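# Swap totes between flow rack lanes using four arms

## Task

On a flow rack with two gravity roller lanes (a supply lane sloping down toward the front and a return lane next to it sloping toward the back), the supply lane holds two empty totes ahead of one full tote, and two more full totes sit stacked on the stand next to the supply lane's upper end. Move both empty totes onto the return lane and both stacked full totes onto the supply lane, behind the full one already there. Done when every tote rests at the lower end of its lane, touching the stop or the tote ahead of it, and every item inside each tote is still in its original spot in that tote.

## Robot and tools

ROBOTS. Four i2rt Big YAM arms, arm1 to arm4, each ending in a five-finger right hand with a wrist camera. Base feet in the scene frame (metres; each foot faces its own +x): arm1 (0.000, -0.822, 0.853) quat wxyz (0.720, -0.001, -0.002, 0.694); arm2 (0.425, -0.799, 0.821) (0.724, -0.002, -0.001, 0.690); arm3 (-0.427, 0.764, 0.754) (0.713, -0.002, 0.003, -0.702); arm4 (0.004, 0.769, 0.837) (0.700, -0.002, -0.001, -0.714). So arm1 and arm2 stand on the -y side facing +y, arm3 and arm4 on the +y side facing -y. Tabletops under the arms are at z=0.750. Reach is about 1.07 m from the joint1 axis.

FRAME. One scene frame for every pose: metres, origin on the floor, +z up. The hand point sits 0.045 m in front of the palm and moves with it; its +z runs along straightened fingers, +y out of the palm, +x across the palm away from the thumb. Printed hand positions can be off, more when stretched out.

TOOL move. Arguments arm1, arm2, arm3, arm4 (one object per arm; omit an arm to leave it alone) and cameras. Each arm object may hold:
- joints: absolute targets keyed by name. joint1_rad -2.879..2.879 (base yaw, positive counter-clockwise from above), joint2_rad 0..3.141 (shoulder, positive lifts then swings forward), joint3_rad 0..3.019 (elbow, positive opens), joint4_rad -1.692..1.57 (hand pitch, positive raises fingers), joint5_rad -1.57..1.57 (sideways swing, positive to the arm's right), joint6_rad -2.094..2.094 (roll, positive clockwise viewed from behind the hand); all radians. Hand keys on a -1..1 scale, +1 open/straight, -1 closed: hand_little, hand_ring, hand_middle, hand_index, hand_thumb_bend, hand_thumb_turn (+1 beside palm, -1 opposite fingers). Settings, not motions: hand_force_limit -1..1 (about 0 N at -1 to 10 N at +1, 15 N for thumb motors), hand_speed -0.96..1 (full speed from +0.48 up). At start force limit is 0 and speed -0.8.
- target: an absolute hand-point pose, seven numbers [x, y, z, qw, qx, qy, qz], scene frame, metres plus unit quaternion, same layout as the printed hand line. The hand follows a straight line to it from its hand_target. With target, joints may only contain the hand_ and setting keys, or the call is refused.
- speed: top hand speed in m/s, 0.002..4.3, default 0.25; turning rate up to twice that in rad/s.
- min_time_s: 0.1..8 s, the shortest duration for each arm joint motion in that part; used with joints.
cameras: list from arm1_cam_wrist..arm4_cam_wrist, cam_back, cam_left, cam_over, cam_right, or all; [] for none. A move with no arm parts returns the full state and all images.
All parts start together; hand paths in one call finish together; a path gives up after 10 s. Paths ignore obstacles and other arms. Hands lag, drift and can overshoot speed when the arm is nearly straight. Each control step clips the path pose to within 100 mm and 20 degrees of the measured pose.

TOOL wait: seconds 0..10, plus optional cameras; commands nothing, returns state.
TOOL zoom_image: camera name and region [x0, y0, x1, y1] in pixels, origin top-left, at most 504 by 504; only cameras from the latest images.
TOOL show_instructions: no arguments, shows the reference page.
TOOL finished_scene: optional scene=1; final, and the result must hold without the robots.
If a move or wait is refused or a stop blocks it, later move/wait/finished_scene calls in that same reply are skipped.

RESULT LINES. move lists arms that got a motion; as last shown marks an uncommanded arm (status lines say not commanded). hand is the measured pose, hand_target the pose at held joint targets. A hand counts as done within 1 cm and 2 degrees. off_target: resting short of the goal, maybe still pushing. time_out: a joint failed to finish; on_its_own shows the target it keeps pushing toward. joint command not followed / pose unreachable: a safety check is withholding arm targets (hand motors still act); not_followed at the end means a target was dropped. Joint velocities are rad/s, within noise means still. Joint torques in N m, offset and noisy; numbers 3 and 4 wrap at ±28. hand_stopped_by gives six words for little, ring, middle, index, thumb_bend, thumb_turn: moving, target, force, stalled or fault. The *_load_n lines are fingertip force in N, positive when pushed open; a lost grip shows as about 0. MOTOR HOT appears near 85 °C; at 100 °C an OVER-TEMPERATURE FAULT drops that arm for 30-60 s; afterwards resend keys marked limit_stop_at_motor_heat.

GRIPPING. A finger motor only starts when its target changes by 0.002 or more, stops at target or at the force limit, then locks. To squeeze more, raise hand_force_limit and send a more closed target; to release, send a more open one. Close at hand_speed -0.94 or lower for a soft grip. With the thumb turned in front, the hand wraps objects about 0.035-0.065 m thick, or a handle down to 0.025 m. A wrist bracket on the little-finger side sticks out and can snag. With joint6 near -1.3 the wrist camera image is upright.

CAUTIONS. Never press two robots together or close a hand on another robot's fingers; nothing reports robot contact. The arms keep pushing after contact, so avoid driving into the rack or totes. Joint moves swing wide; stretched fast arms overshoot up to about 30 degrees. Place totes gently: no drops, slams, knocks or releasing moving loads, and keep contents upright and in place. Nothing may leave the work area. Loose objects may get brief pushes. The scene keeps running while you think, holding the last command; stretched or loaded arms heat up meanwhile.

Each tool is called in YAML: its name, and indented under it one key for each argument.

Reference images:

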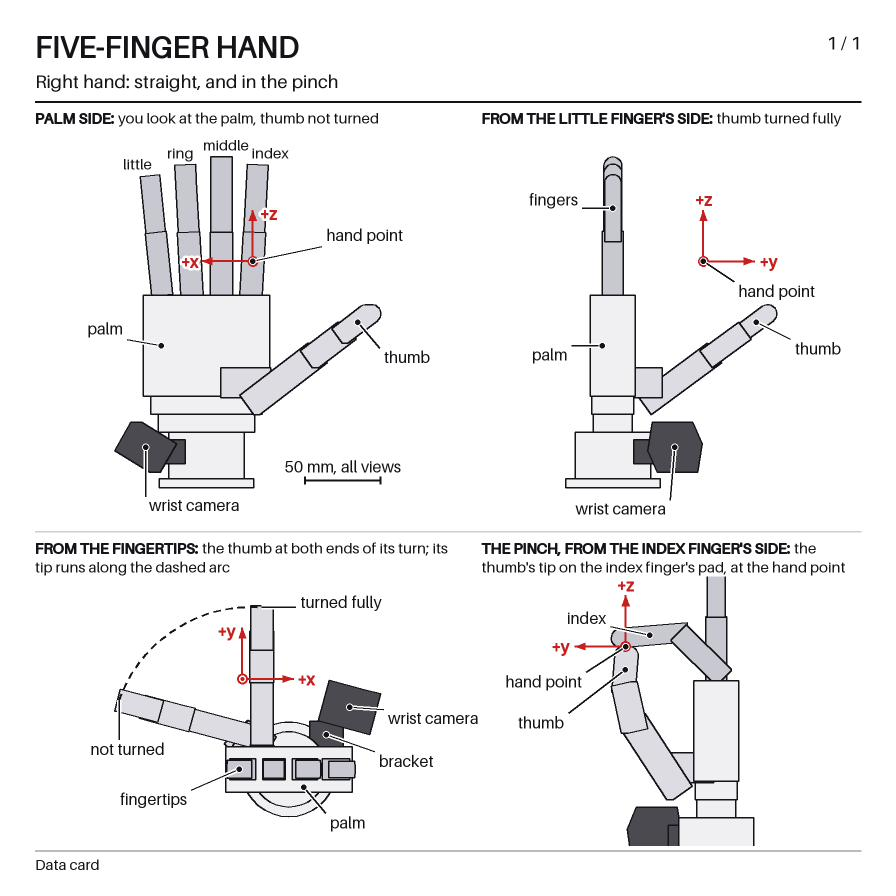

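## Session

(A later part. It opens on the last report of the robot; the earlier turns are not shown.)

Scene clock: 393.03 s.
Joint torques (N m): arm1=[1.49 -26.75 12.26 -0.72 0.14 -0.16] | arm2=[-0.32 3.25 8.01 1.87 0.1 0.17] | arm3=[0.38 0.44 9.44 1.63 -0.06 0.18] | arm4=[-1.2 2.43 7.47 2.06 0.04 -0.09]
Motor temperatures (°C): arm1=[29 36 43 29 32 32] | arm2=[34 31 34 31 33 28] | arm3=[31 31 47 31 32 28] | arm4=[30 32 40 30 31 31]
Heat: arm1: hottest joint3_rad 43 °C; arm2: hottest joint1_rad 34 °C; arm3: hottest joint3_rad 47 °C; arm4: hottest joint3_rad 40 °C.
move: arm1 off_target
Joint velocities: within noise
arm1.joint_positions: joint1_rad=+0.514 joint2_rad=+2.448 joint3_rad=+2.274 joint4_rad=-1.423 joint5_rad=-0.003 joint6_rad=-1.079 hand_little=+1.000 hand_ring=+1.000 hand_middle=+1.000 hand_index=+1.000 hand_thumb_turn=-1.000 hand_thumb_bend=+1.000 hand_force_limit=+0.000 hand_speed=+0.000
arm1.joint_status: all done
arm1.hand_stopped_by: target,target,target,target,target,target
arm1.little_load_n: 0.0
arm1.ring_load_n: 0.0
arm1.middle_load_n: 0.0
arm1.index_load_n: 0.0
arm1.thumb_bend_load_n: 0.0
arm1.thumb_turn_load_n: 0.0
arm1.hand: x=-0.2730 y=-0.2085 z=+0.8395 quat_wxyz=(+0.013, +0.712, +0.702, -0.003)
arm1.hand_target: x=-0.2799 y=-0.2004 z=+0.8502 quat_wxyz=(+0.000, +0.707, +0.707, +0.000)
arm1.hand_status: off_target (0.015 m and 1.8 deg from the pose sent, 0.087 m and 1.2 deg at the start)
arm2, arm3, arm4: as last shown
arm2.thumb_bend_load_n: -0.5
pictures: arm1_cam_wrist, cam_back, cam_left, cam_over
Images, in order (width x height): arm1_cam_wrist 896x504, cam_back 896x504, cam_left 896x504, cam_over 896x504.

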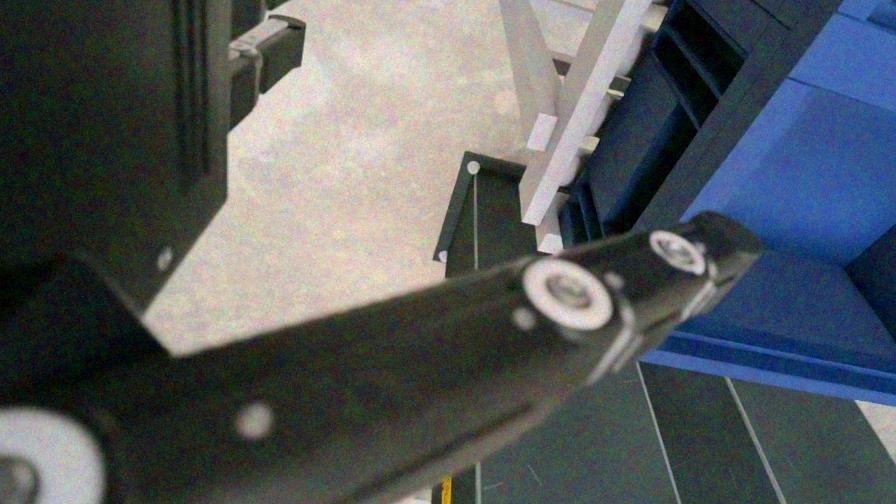

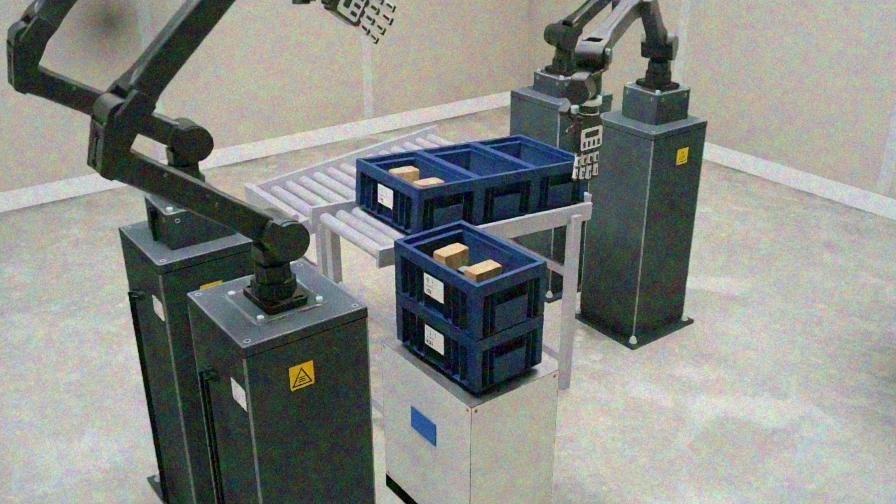

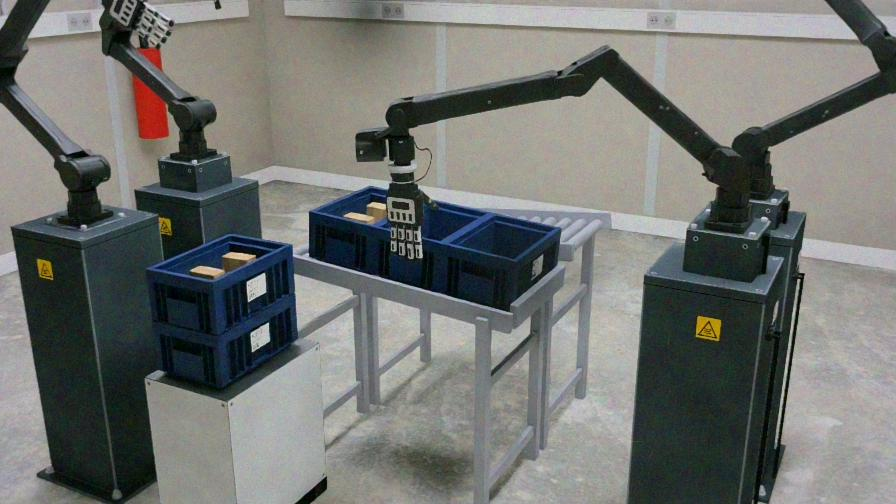

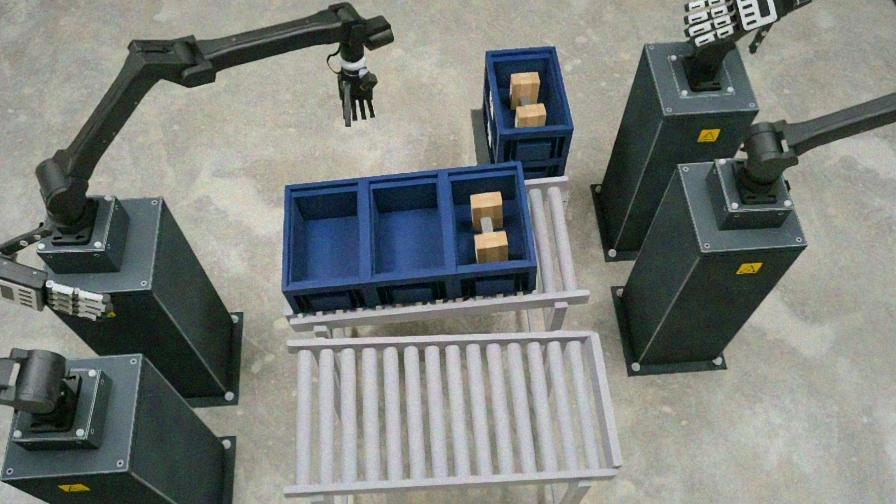

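move:
  arm1: {"target": [-0.216, -0.31, 0.80, 0, 0.7071, 0.7071, 0], "speed": 0.2}
  cameras: ["arm1_cam_wrist", "cam_left", "cam_over"]

zoom_image:
  camera: "cam_left"
  region: [400, 150, 600, 350]

zoom_image:
  camera: "cam_over"
  region: [240, 80, 440, 280]

Scene clock: 432.67 s.
Joint torques (N m): arm1=[0.79 -23.47 7.75 -0.12 0.15 -0.18] | arm2=[-0.44 3.43 8.01 1.81 0.09 0.17] | arm3=[0.44 1.03 9.5 1.46 -0.03 0.16] | arm4=[-0.5 2.78 7.54 1.94 0.07 -0.09]
Motor temperatures (°C): arm1=[29 42 40 28 31 31] | arm2=[34 31 34 31 33 28] | arm3=[31 31 47 31 32 28] | arm4=[30 32 40 30 31 31]
Heat: arm1: hottest joint2_rad 42 °C; arm2: hottest joint1_rad 34 °C; arm3: hottest joint3_rad 47 °C; arm4: hottest joint3_rad 40 °C.
move: arm1 done
Joint velocities: within noise
arm1.joint_positions: joint1_rad=+0.514 joint2_rad=+2.151 joint3_rad=+1.592 joint4_rad=-1.034 joint5_rad=-0.003 joint6_rad=-1.088 hand_little=+1.000 hand_ring=+1.000 hand_middle=+1.000 hand_index=+1.000 hand_thumb_turn=-1.000 hand_thumb_bend=+1.000 hand_force_limit=+0.000 hand_speed=+0.000
arm1.joint_status: not commanded
arm1.hand_stopped_by: target,target,target,target,target,target
arm1.little_load_n: 0.0
arm1.ring_load_n: 0.0
arm1.middle_load_n: 0.0
arm1.index_load_n: 0.0
arm1.thumb_bend_load_n: 0.0
arm1.thumb_turn_load_n: 0.0
arm1.hand: x=-0.2167 y=-0.3161 z=+0.7922 quat_wxyz=(+0.012, +0.709, +0.705, -0.003)
arm1.hand_target: x=-0.2160 y=-0.3100 z=+0.8001 quat_wxyz=(+0.000, +0.707, +0.707, +0.000)
arm1.hand_status: done (0.010 m and 1.4 deg from the pose sent, 0.123 m and 1.8 deg at the start)
arm2, arm3, arm4: as last shown
arm2.thumb_bend_load_n: 0.0
arm3.ring_load_n: 0.5
Images, in order (width x height): arm1_cam_wrist 896x504, cam_left 896x504, cam_over 896x504.

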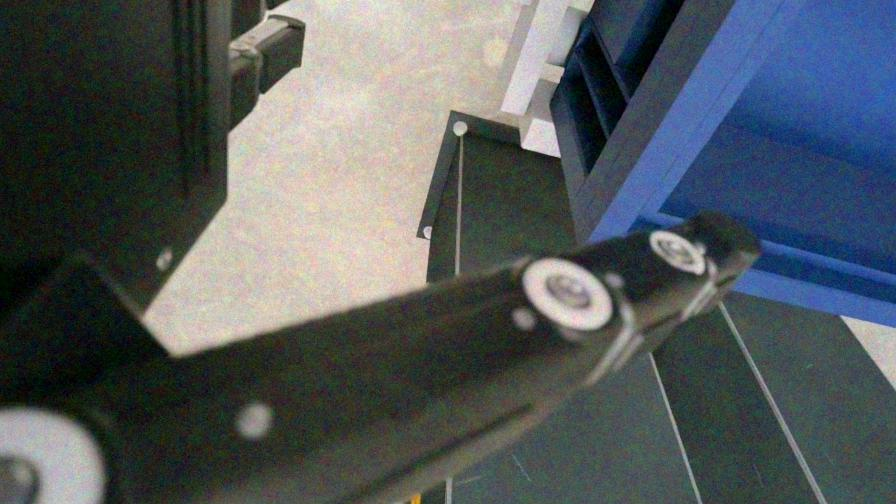

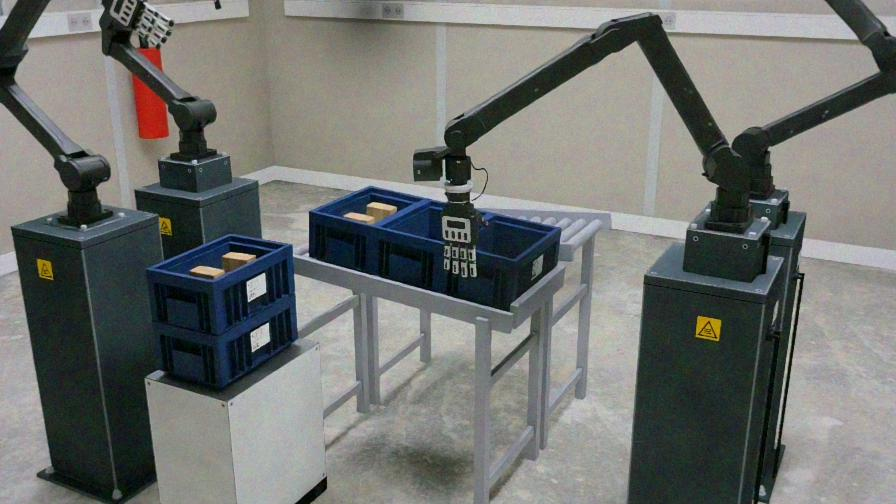

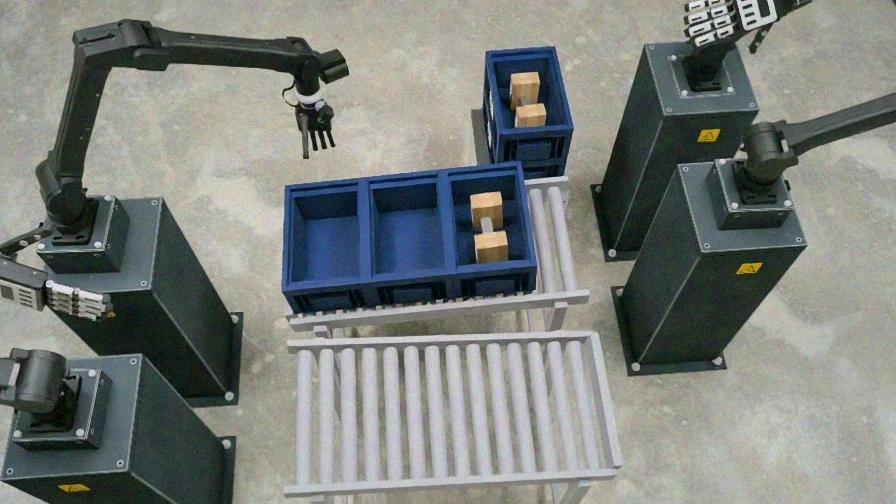

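Scaled by 2.520.

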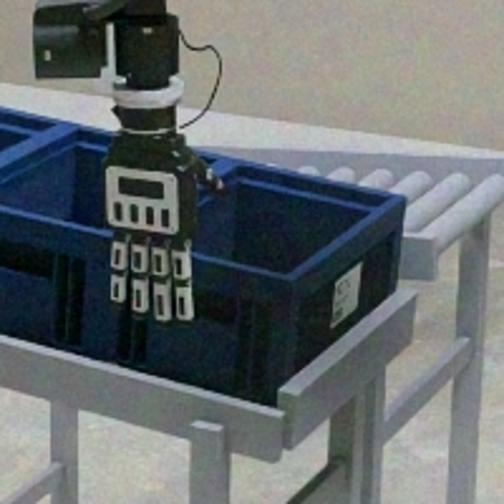

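Scaled by 2.520.

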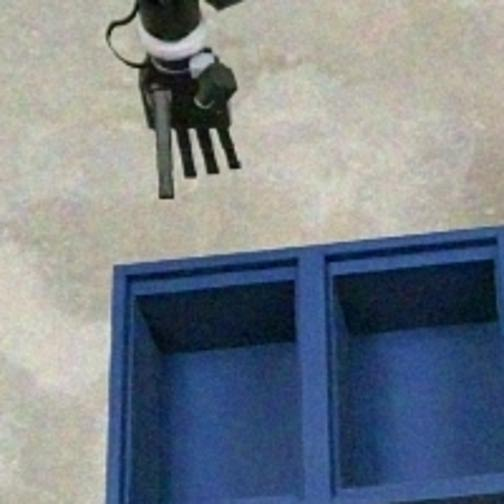

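move:
  arm1: {"target": [-0.113, -0.303, 0.80, 0, 0.7071, 0.7071, 0], "speed": 0.15}
  arm2: {"target": [0.25, -0.237, 0.95, 0, 0.7071, -0.7071, 0], "speed": 0.3, "joints": {"hand_thumb_turn": -1, "hand_speed": 0}}
  cameras: ["arm1_cam_wrist", "arm2_cam_wrist", "cam_left", "cam_over"]

zoom_image:
  camera: "cam_left"
  region: [400, 150, 600, 350]

zoom_image:
  camera: "cam_over"
  region: [240, 130, 440, 330]

Scene clock: 462.73 s.
Joint torques (N m): arm1=[1.08 -22.24 7.38 -0.08 0.14 -0.15] | arm2=[0.26 -16.15 9.92 -0.65 -0.13 -0.04] | arm3=[0.97 0.97 9.48 1.69 -0.08 0.21] | arm4=[-0.73 2.9 7.53 1.95 0.04 -0.07]
Motor temperatures (°C): arm1=[29 40 40 28 31 31] | arm2=[34 31 34 31 33 28] | arm3=[31 31 47 31 31 28] | arm4=[30 32 40 30 31 31]
Heat: arm1: hottest joint2_rad 40 °C; arm2: hottest joint1_rad 34 °C; arm3: hottest joint3_rad 47 °C; arm4: hottest joint3_rad 40 °C.
move: arm1 done; arm2 off_target
Joint velocities: within noise
arm1.joint_positions: joint1_rad=+0.349 joint2_rad=+2.080 joint3_rad=+1.465 joint4_rad=-0.978 joint5_rad=-0.003 joint6_rad=-1.254 hand_little=+1.000 hand_ring=+1.000 hand_middle=+1.000 hand_index=+1.000 hand_thumb_turn=-1.000 hand_thumb_bend=+1.000 hand_force_limit=+0.000 hand_speed=+0.000
arm1.joint_status: not commanded
arm1.hand_stopped_by: target,target,target,target,target,target
arm1.little_load_n: 0.0
arm1.ring_load_n: 0.0
arm1.middle_load_n: 0.0
arm1.index_load_n: 0.0
arm1.thumb_bend_load_n: 0.0
arm1.thumb_turn_load_n: 0.0
arm1.hand: x=-0.1146 y=-0.3084 z=+0.7931 quat_wxyz=(+0.011, +0.709, +0.705, -0.004)
arm1.hand_target: x=-0.1131 y=-0.3030 z=+0.8001 quat_wxyz=(+0.000, +0.707, +0.707, +0.000)
arm1.hand_status: done (0.009 m and 1.4 deg from the pose sent, 0.105 m and 1.4 deg at the start)
arm2.joint_positions: joint1_rad=+0.248 joint2_rad=+1.794 joint3_rad=+1.519 joint4_rad=-1.326 joint5_rad=-0.002 joint6_rad=+1.791 hand_little=+1.000 hand_ring=+1.000 hand_middle=+1.000 hand_index=+1.000 hand_thumb_turn=-1.000 hand_thumb_bend=+1.000 hand_force_limit=+0.000 hand_speed=+0.000
arm2.joint_status: all done
arm2.hand_stopped_by: target,target,target,target,target,target
arm2.little_load_n: -0.5
arm2.ring_load_n: -0.5
arm2.middle_load_n: 0.0
arm2.index_load_n: 0.0
arm2.thumb_bend_load_n: 0.0
arm2.thumb_turn_load_n: 0.0
arm2.hand: x=+0.2593 y=-0.2463 z=+0.9309 quat_wxyz=(+0.007, +0.700, -0.714, +0.014)
arm2.hand_target: x=+0.2500 y=-0.2376 z=+0.9500 quat_wxyz=(+0.000, +0.707, -0.707, +0.000)
arm2.hand_status: off_target (0.023 m and 2.2 deg from the pose sent, 0.561 m and 68.5 deg at the start)
arm3: as last shown
arm3.ring_load_n: 0.0
arm4.joint_positions: joint1_rad=-0.016 joint2_rad=+0.546 joint3_rad=+1.333 joint4_rad=-1.257 joint5_rad=-0.003 joint6_rad=-1.138 hand_little=+1.000 hand_ring=+1.000 hand_middle=+1.000 hand_index=+1.000 hand_thumb_turn=+1.000 hand_thumb_bend=+1.000 hand_force_limit=+0.000 hand_speed=-0.800
arm4.joint_status: not commanded
arm4.hand_stopped_by: target,target,target,target,target,target
arm4.little_load_n: 0.0
arm4.ring_load_n: 0.0
arm4.middle_load_n: 0.0
arm4.index_load_n: 0.0
arm4.thumb_bend_load_n: 0.0
arm4.thumb_turn_load_n: 0.0
arm4.hand: x=-0.0447 y=+0.5550 z=+1.3250 quat_wxyz=(+0.290, +0.446, -0.724, +0.438)
arm4.hand_target: x=-0.0446 y=+0.5567 z=+1.3324 quat_wxyz=(+0.295, +0.444, -0.720, +0.444)
arm4.hand_status: not commanded
Images, in order (width x height): arm1_cam_wrist 896x504, arm2_cam_wrist 896x504, cam_left 896x504, cam_over 896x504.

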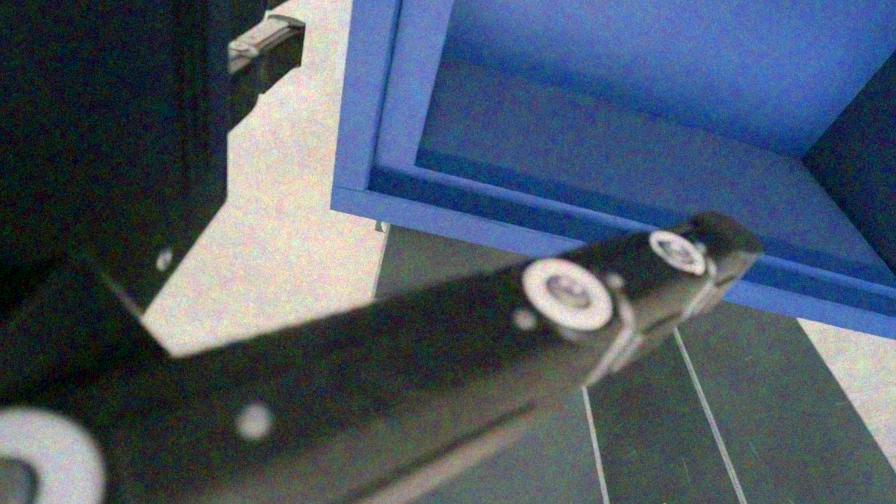

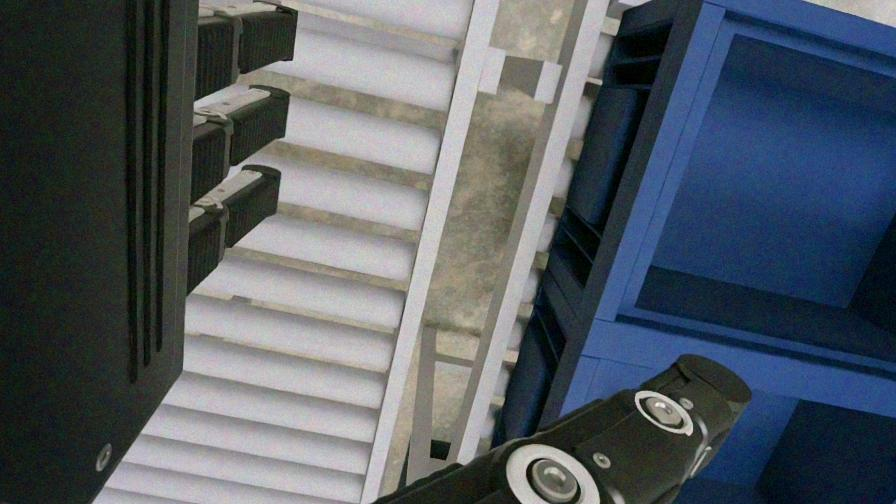

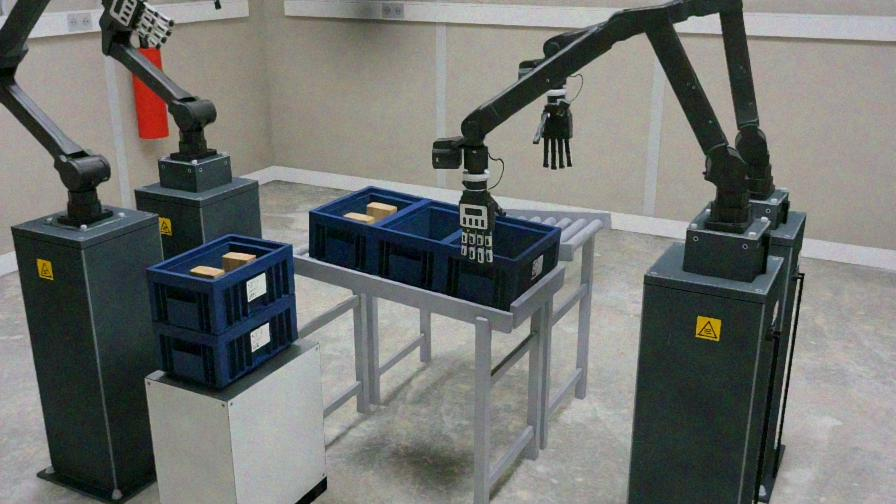

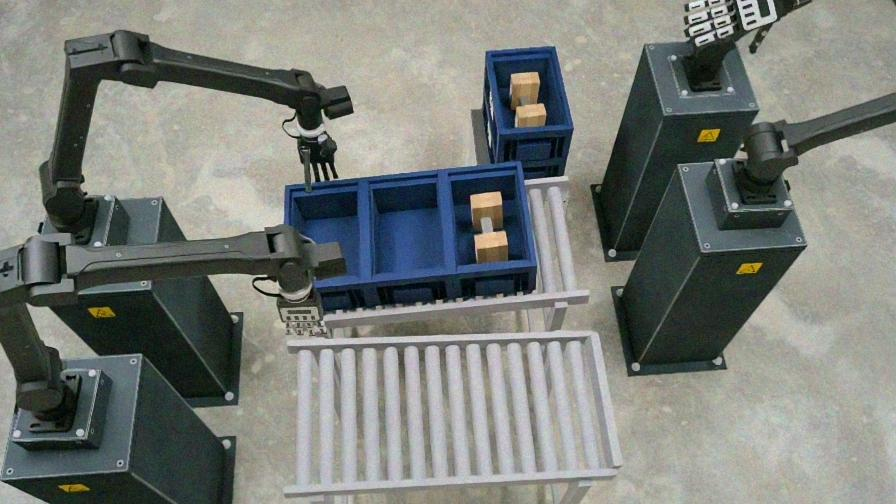

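Scaled by 2.520.

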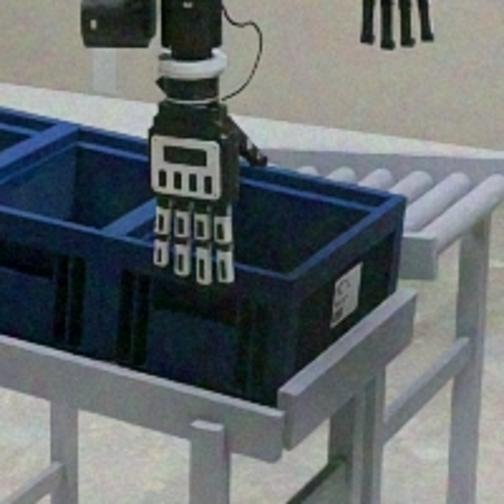

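Scaled by 2.520.

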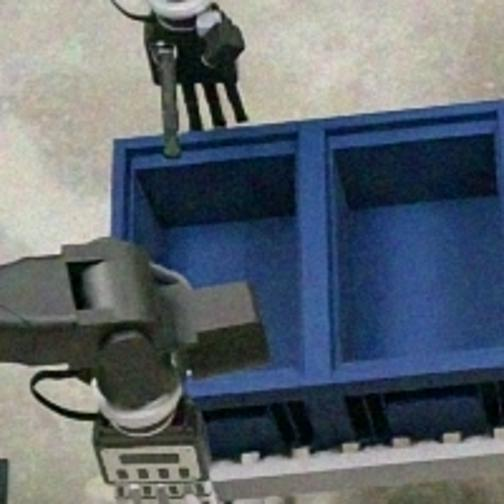

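move:
  arm1: {"target": [-0.113, -0.303, 0.765, 0, 0.7071, 0.7071, 0], "speed": 0.1}
  arm2: {"target": [0.13, -0.232, 0.825, 0, 0.7071, -0.7071, 0], "speed": 0.2}
  cameras: ["arm1_cam_wrist", "arm2_cam_wrist", "cam_left", "cam_right"]

zoom_image:
  camera: "cam_left"
  region: [400, 150, 600, 350]

zoom_image:
  camera: "cam_right"
  region: [260, 100, 510, 300]

Scene clock: 482.37 s.
Joint torques (N m): arm1=[0.79 -19.55 7.43 0.01 0.13 -0.17] | arm2=[-0.32 -17.2 8.06 0.46 -0.05 0.15] | arm3=[0.56 0.85 9.5 1.88 0.01 0.16] | arm4=[-0.85 2.73 7.61 2.07 0.05 -0.09]
Motor temperatures (°C): arm1=[29 39 38 28 31 31] | arm2=[34 32 35 30 33 28] | arm3=[31 31 47 31 31 28] | arm4=[30 32 41 30 31 30]
Heat: arm1: hottest joint2_rad 39 °C; arm2: hottest joint3_rad 35 °C; arm3: hottest joint3_rad 47 °C; arm4: hottest joint3_rad 41 °C.
move: arm1 done; arm2 off_target
Joint velocities: within noise
arm1.joint_positions: joint1_rad=+0.349 joint2_rad=+2.102 joint3_rad=+1.447 joint4_rad=-0.908 joint5_rad=-0.003 joint6_rad=-1.254 hand_little=+1.000 hand_ring=+1.000 hand_middle=+1.000 hand_index=+1.000 hand_thumb_turn=-1.000 hand_thumb_bend=+1.000 hand_force_limit=+0.000 hand_speed=+0.000
arm1.joint_status: not commanded
arm1.hand_stopped_by: target,target,target,target,target,target
arm1.little_load_n: 0.0
arm1.ring_load_n: 0.0
arm1.middle_load_n: 0.0
arm1.index_load_n: 0.0
arm1.thumb_bend_load_n: 0.0
arm1.thumb_turn_load_n: 0.0
arm1.hand: x=-0.1161 y=-0.3032 z=+0.7739 quat_wxyz=(-0.003, +0.709, +0.705, +0.002)
arm1.hand_target: x=-0.1130 y=-0.3031 z=+0.7652 quat_wxyz=(+0.000, +0.707, +0.707, +0.000)
arm1.hand_status: done (0.009 m and 0.5 deg from the pose sent, 0.029 m and 1.4 deg at the start)
arm2.joint_positions: joint1_rad=+0.457 joint2_rad=+1.996 joint3_rad=+1.519 joint4_rad=-1.117 joint5_rad=-0.003 joint6_rad=+1.973 hand_little=+1.000 hand_ring=+1.000 hand_middle=+1.000 hand_index=+1.000 hand_thumb_turn=-1.000 hand_thumb_bend=+1.000 hand_force_limit=+0.000 hand_speed=+0.000
arm2.joint_status: not commanded
arm2.hand_stopped_by: target,target,target,target,target,target
arm2.little_load_n: 0.0
arm2.ring_load_n: 0.0
arm2.middle_load_n: 0.0
arm2.index_load_n: 0.0
arm2.thumb_bend_load_n: 0.0
arm2.thumb_turn_load_n: 0.0
arm2.hand: x=+0.1362 y=-0.2436 z=+0.8214 quat_wxyz=(+0.004, +0.710, -0.704, +0.013)
arm2.hand_target: x=+0.1300 y=-0.2323 z=+0.8253 quat_wxyz=(+0.000, +0.707, -0.707, +0.000)
arm2.hand_status: off_target (0.014 m and 1.6 deg from the pose sent, 0.168 m and 2.2 deg at the start)
arm3.joint_positions: joint1_rad=-0.026 joint2_rad=+0.630 joint3_rad=+1.389 joint4_rad=-1.340 joint5_rad=-0.157 joint6_rad=+1.589 hand_little=+1.000 hand_ring=+1.000 hand_middle=+1.000 hand_index=+1.000 hand_thumb_turn=+1.000 hand_thumb_bend=+1.000 hand_force_limit=+0.000 hand_speed=-0.800
arm3.joint_status: not commanded
arm3.hand_stopped_by: target,target,target,target,target,target
arm3.little_load_n: 0.0
arm3.ring_load_n: 0.0
arm3.middle_load_n: 0.0
arm3.index_load_n: 0.0
arm3.thumb_bend_load_n: 0.0
arm3.thumb_turn_load_n: 0.0
arm3.hand: x=-0.3370 y=+0.4980 z=+1.3101 quat_wxyz=(-0.382, -0.602, -0.639, +0.287)
arm3.hand_target: x=-0.3372 y=+0.5000 z=+1.3192 quat_wxyz=(-0.389, -0.602, -0.634, +0.291)
arm3.hand_status: not commanded
arm4: as last shown
Images, in order (width x height): arm1_cam_wrist 896x504, arm2_cam_wrist 896x504, cam_left 896x504, cam_right 896x504.

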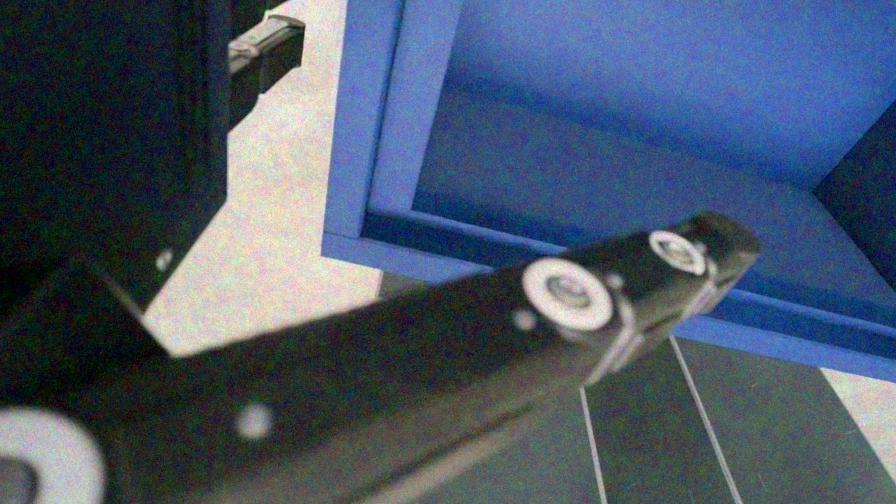

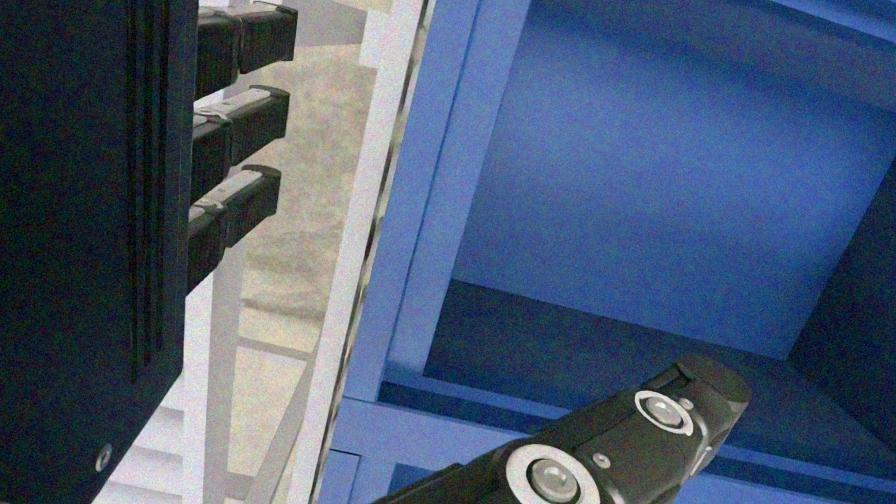

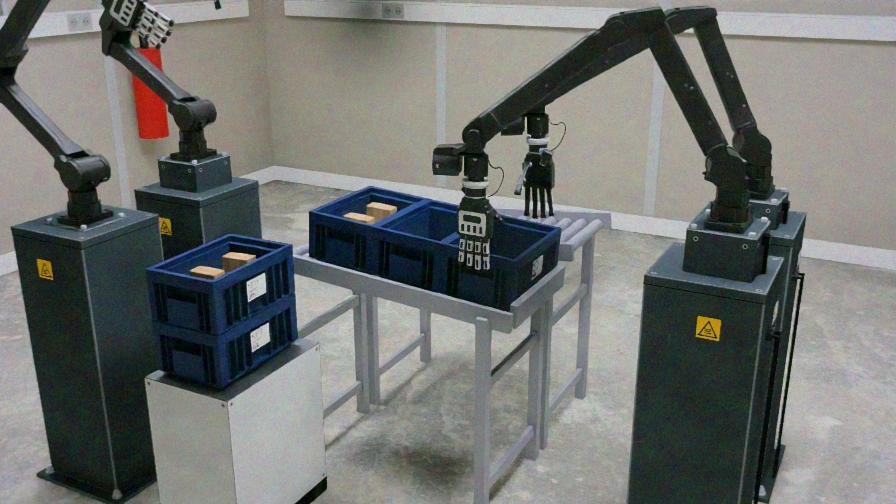

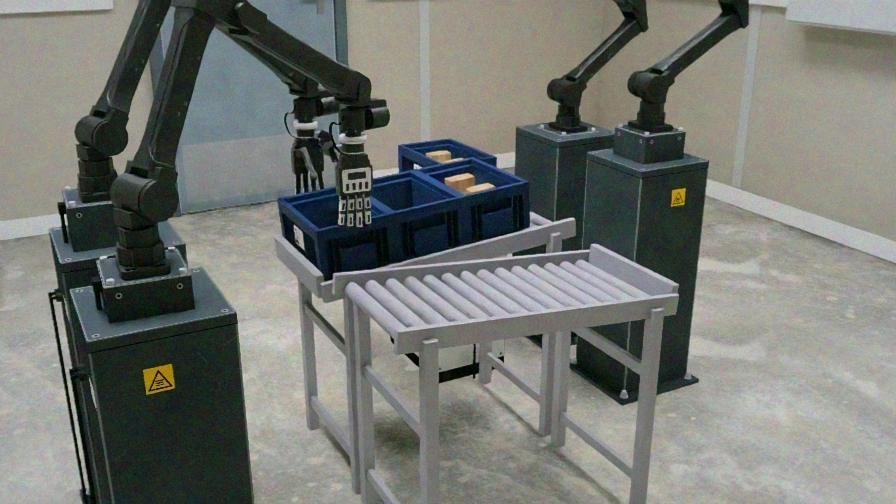

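Scaled by 2.520.

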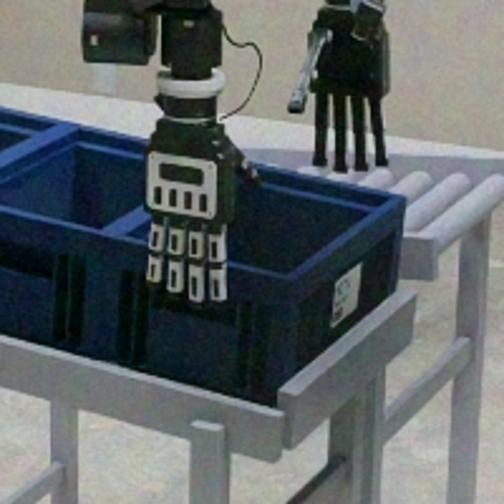

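Scaled by 2.016.

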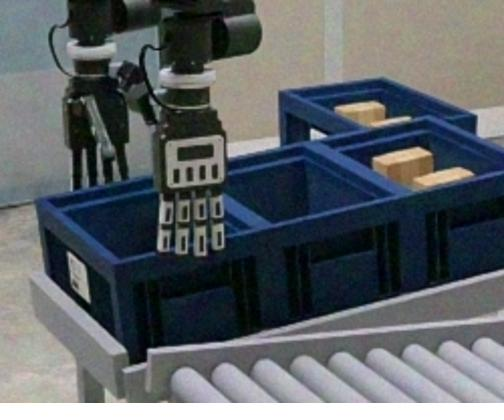

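zoom_image:
  camera: "cam_left"
  region: [370, 200, 470, 300]

zoom_image:
  camera: "cam_right"
  region: [370, 150, 520, 300]

Scaled by 5.040.

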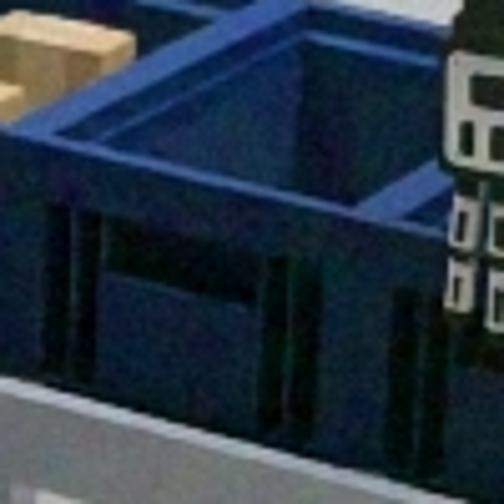

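Scaled by 3.360.

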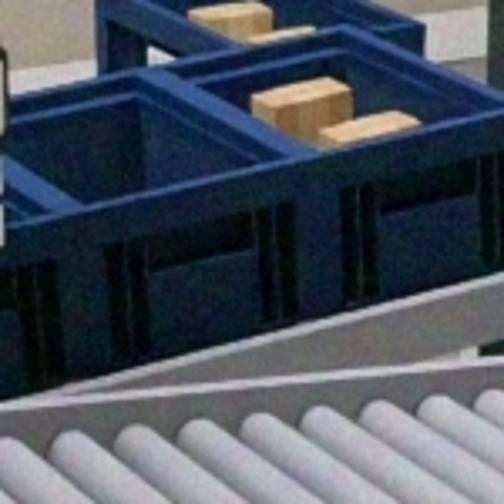

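move:
  arm1: {"target": [-0.110, -0.297, 0.748, 0, 0.7071, 0.7071, 0], "speed": 0.08}
  arm2: {"target": [0.107, -0.240, 0.77, 0, 0.7071, -0.7071, 0], "speed": 0.15}
  cameras: ["arm1_cam_wrist", "arm2_cam_wrist", "cam_left", "cam_right"]

zoom_image:
  camera: "cam_left"
  region: [430, 180, 560, 310]

zoom_image:
  camera: "cam_right"
  region: [260, 130, 410, 280]

Scene clock: 552.30 s.
Joint torques (N m): arm1=[0.5 -19.9 8.39 -0.08 0.14 -0.16] | arm2=[-0.03 -17.55 6.22 0.57 -0.03 0.14] | arm3=[0.38 0.44 9.47 1.68 0.01 0.18] | arm4=[-1.03 2.37 7.54 1.92 0.08 -0.08]
Motor temperatures (°C): arm1=[29 40 38 28 31 31] | arm2=[33 35 34 30 33 28] | arm3=[31 31 47 31 31 28] | arm4=[30 32 41 30 31 30]
Heat: arm1: hottest joint2_rad 40 °C; arm2: hottest joint2_rad 35 °C; arm3: hottest joint3_rad 47 °C; arm4: hottest joint3_rad 41 °C.
move: arm1 done; arm2 done
Joint velocities: within noise
arm1.joint_positions: joint1_rad=+0.345 joint2_rad=+2.142 joint3_rad=+1.447 joint4_rad=-0.883 joint5_rad=-0.003 joint6_rad=-1.262 hand_little=+1.000 hand_ring=+1.000 hand_middle=+1.000 hand_index=+1.000 hand_thumb_turn=-1.000 hand_thumb_bend=+1.000 hand_force_limit=+0.000 hand_speed=+0.000
arm1.joint_status: not commanded
arm1.hand_stopped_by: target,target,target,target,target,target
arm1.little_load_n: 0.0
arm1.ring_load_n: 0.0
arm1.middle_load_n: 0.0
arm1.index_load_n: 0.0
arm1.thumb_bend_load_n: 0.0
arm1.thumb_turn_load_n: 0.0
arm1.hand: x=-0.1132 y=-0.3043 z=+0.7524 quat_wxyz=(+0.004, +0.708, +0.706, -0.001)
arm1.hand_target: x=-0.1101 y=-0.2971 z=+0.7481 quat_wxyz=(+0.000, +0.707, +0.707, +0.000)
arm1.hand_status: done (0.009 m and 0.5 deg from the pose sent, 0.027 m and 0.5 deg at the start)
arm2.joint_positions: joint1_rad=+0.496 joint2_rad=+2.071 joint3_rad=+1.509 joint4_rad=-1.006 joint5_rad=-0.003 joint6_rad=+2.015 hand_little=+1.000 hand_ring=+1.000 hand_middle=+1.000 hand_index=+1.000 hand_thumb_turn=-1.000 hand_thumb_bend=+1.000 hand_force_limit=+0.000 hand_speed=+0.000
arm2.joint_status: not commanded
arm2.hand_stopped_by: target,target,target,target,target,target
arm2.little_load_n: 0.0
arm2.ring_load_n: 0.0
arm2.middle_load_n: 0.0
arm2.index_load_n: 0.0
arm2.thumb_bend_load_n: 0.0
arm2.thumb_turn_load_n: 0.0
arm2.hand: x=+0.1104 y=-0.2399 z=+0.7769 quat_wxyz=(-0.001, +0.709, -0.706, +0.001)
arm2.hand_target: x=+0.1071 y=-0.2401 z=+0.7701 quat_wxyz=(+0.000, +0.707, -0.707, +0.000)
arm2.hand_status: done (0.008 m and 0.3 deg from the pose sent, 0.059 m and 1.6 deg at the start)
arm3, arm4: as last shown
arm3.thumb_bend_load_n: -0.5
Images, in order (width x height): arm1_cam_wrist 896x504, arm2_cam_wrist 896x504, cam_left 896x504, cam_right 896x504.

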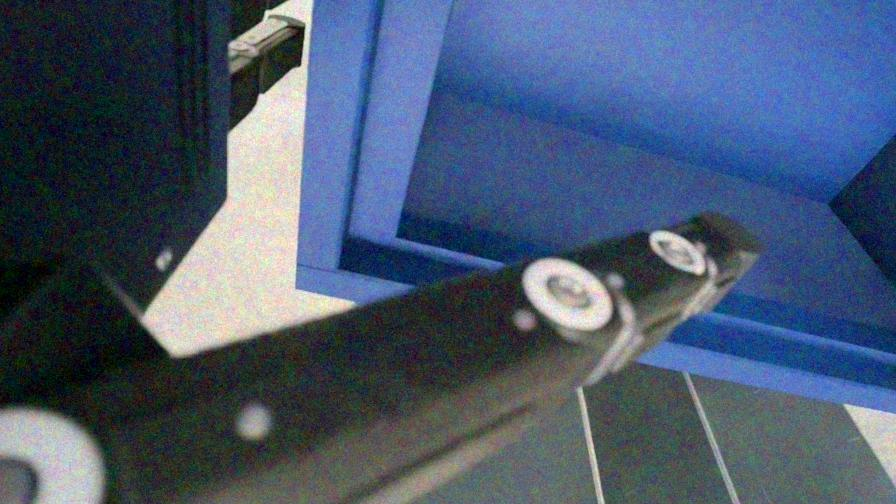

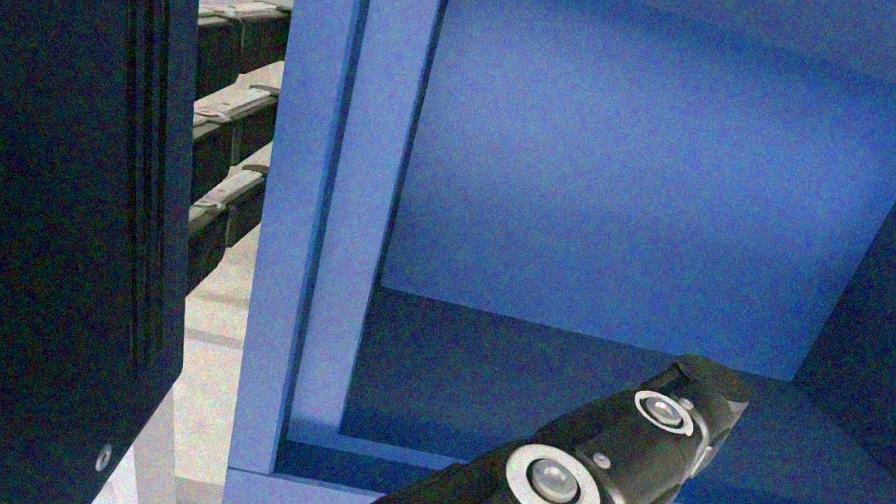

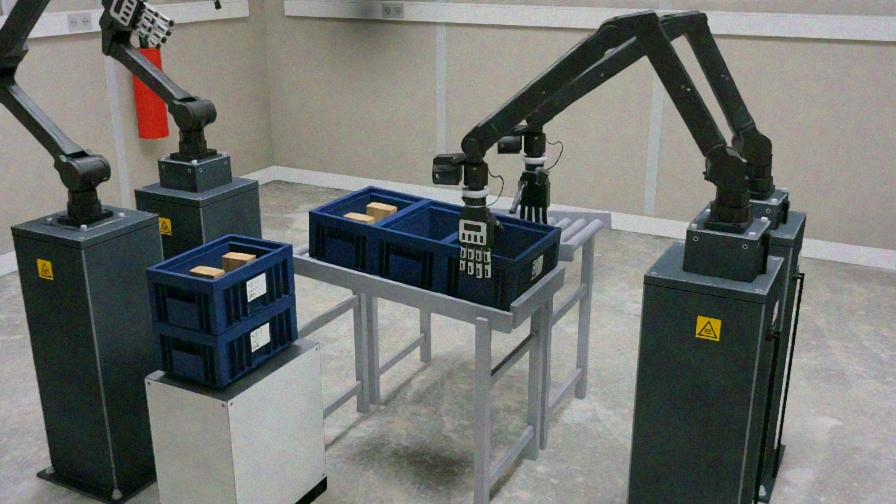

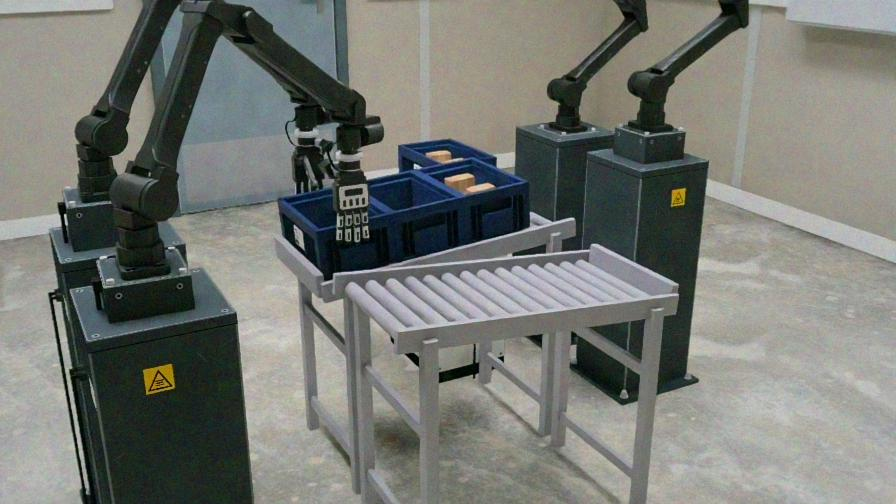

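Scaled by 3.877.

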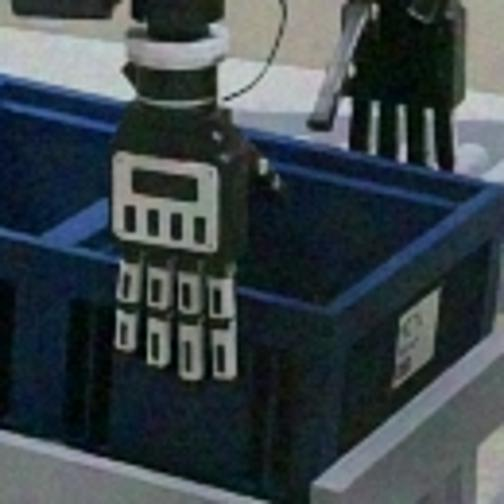

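Scaled by 3.360.

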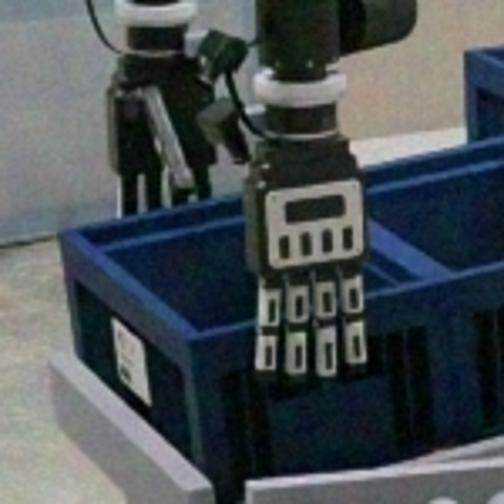

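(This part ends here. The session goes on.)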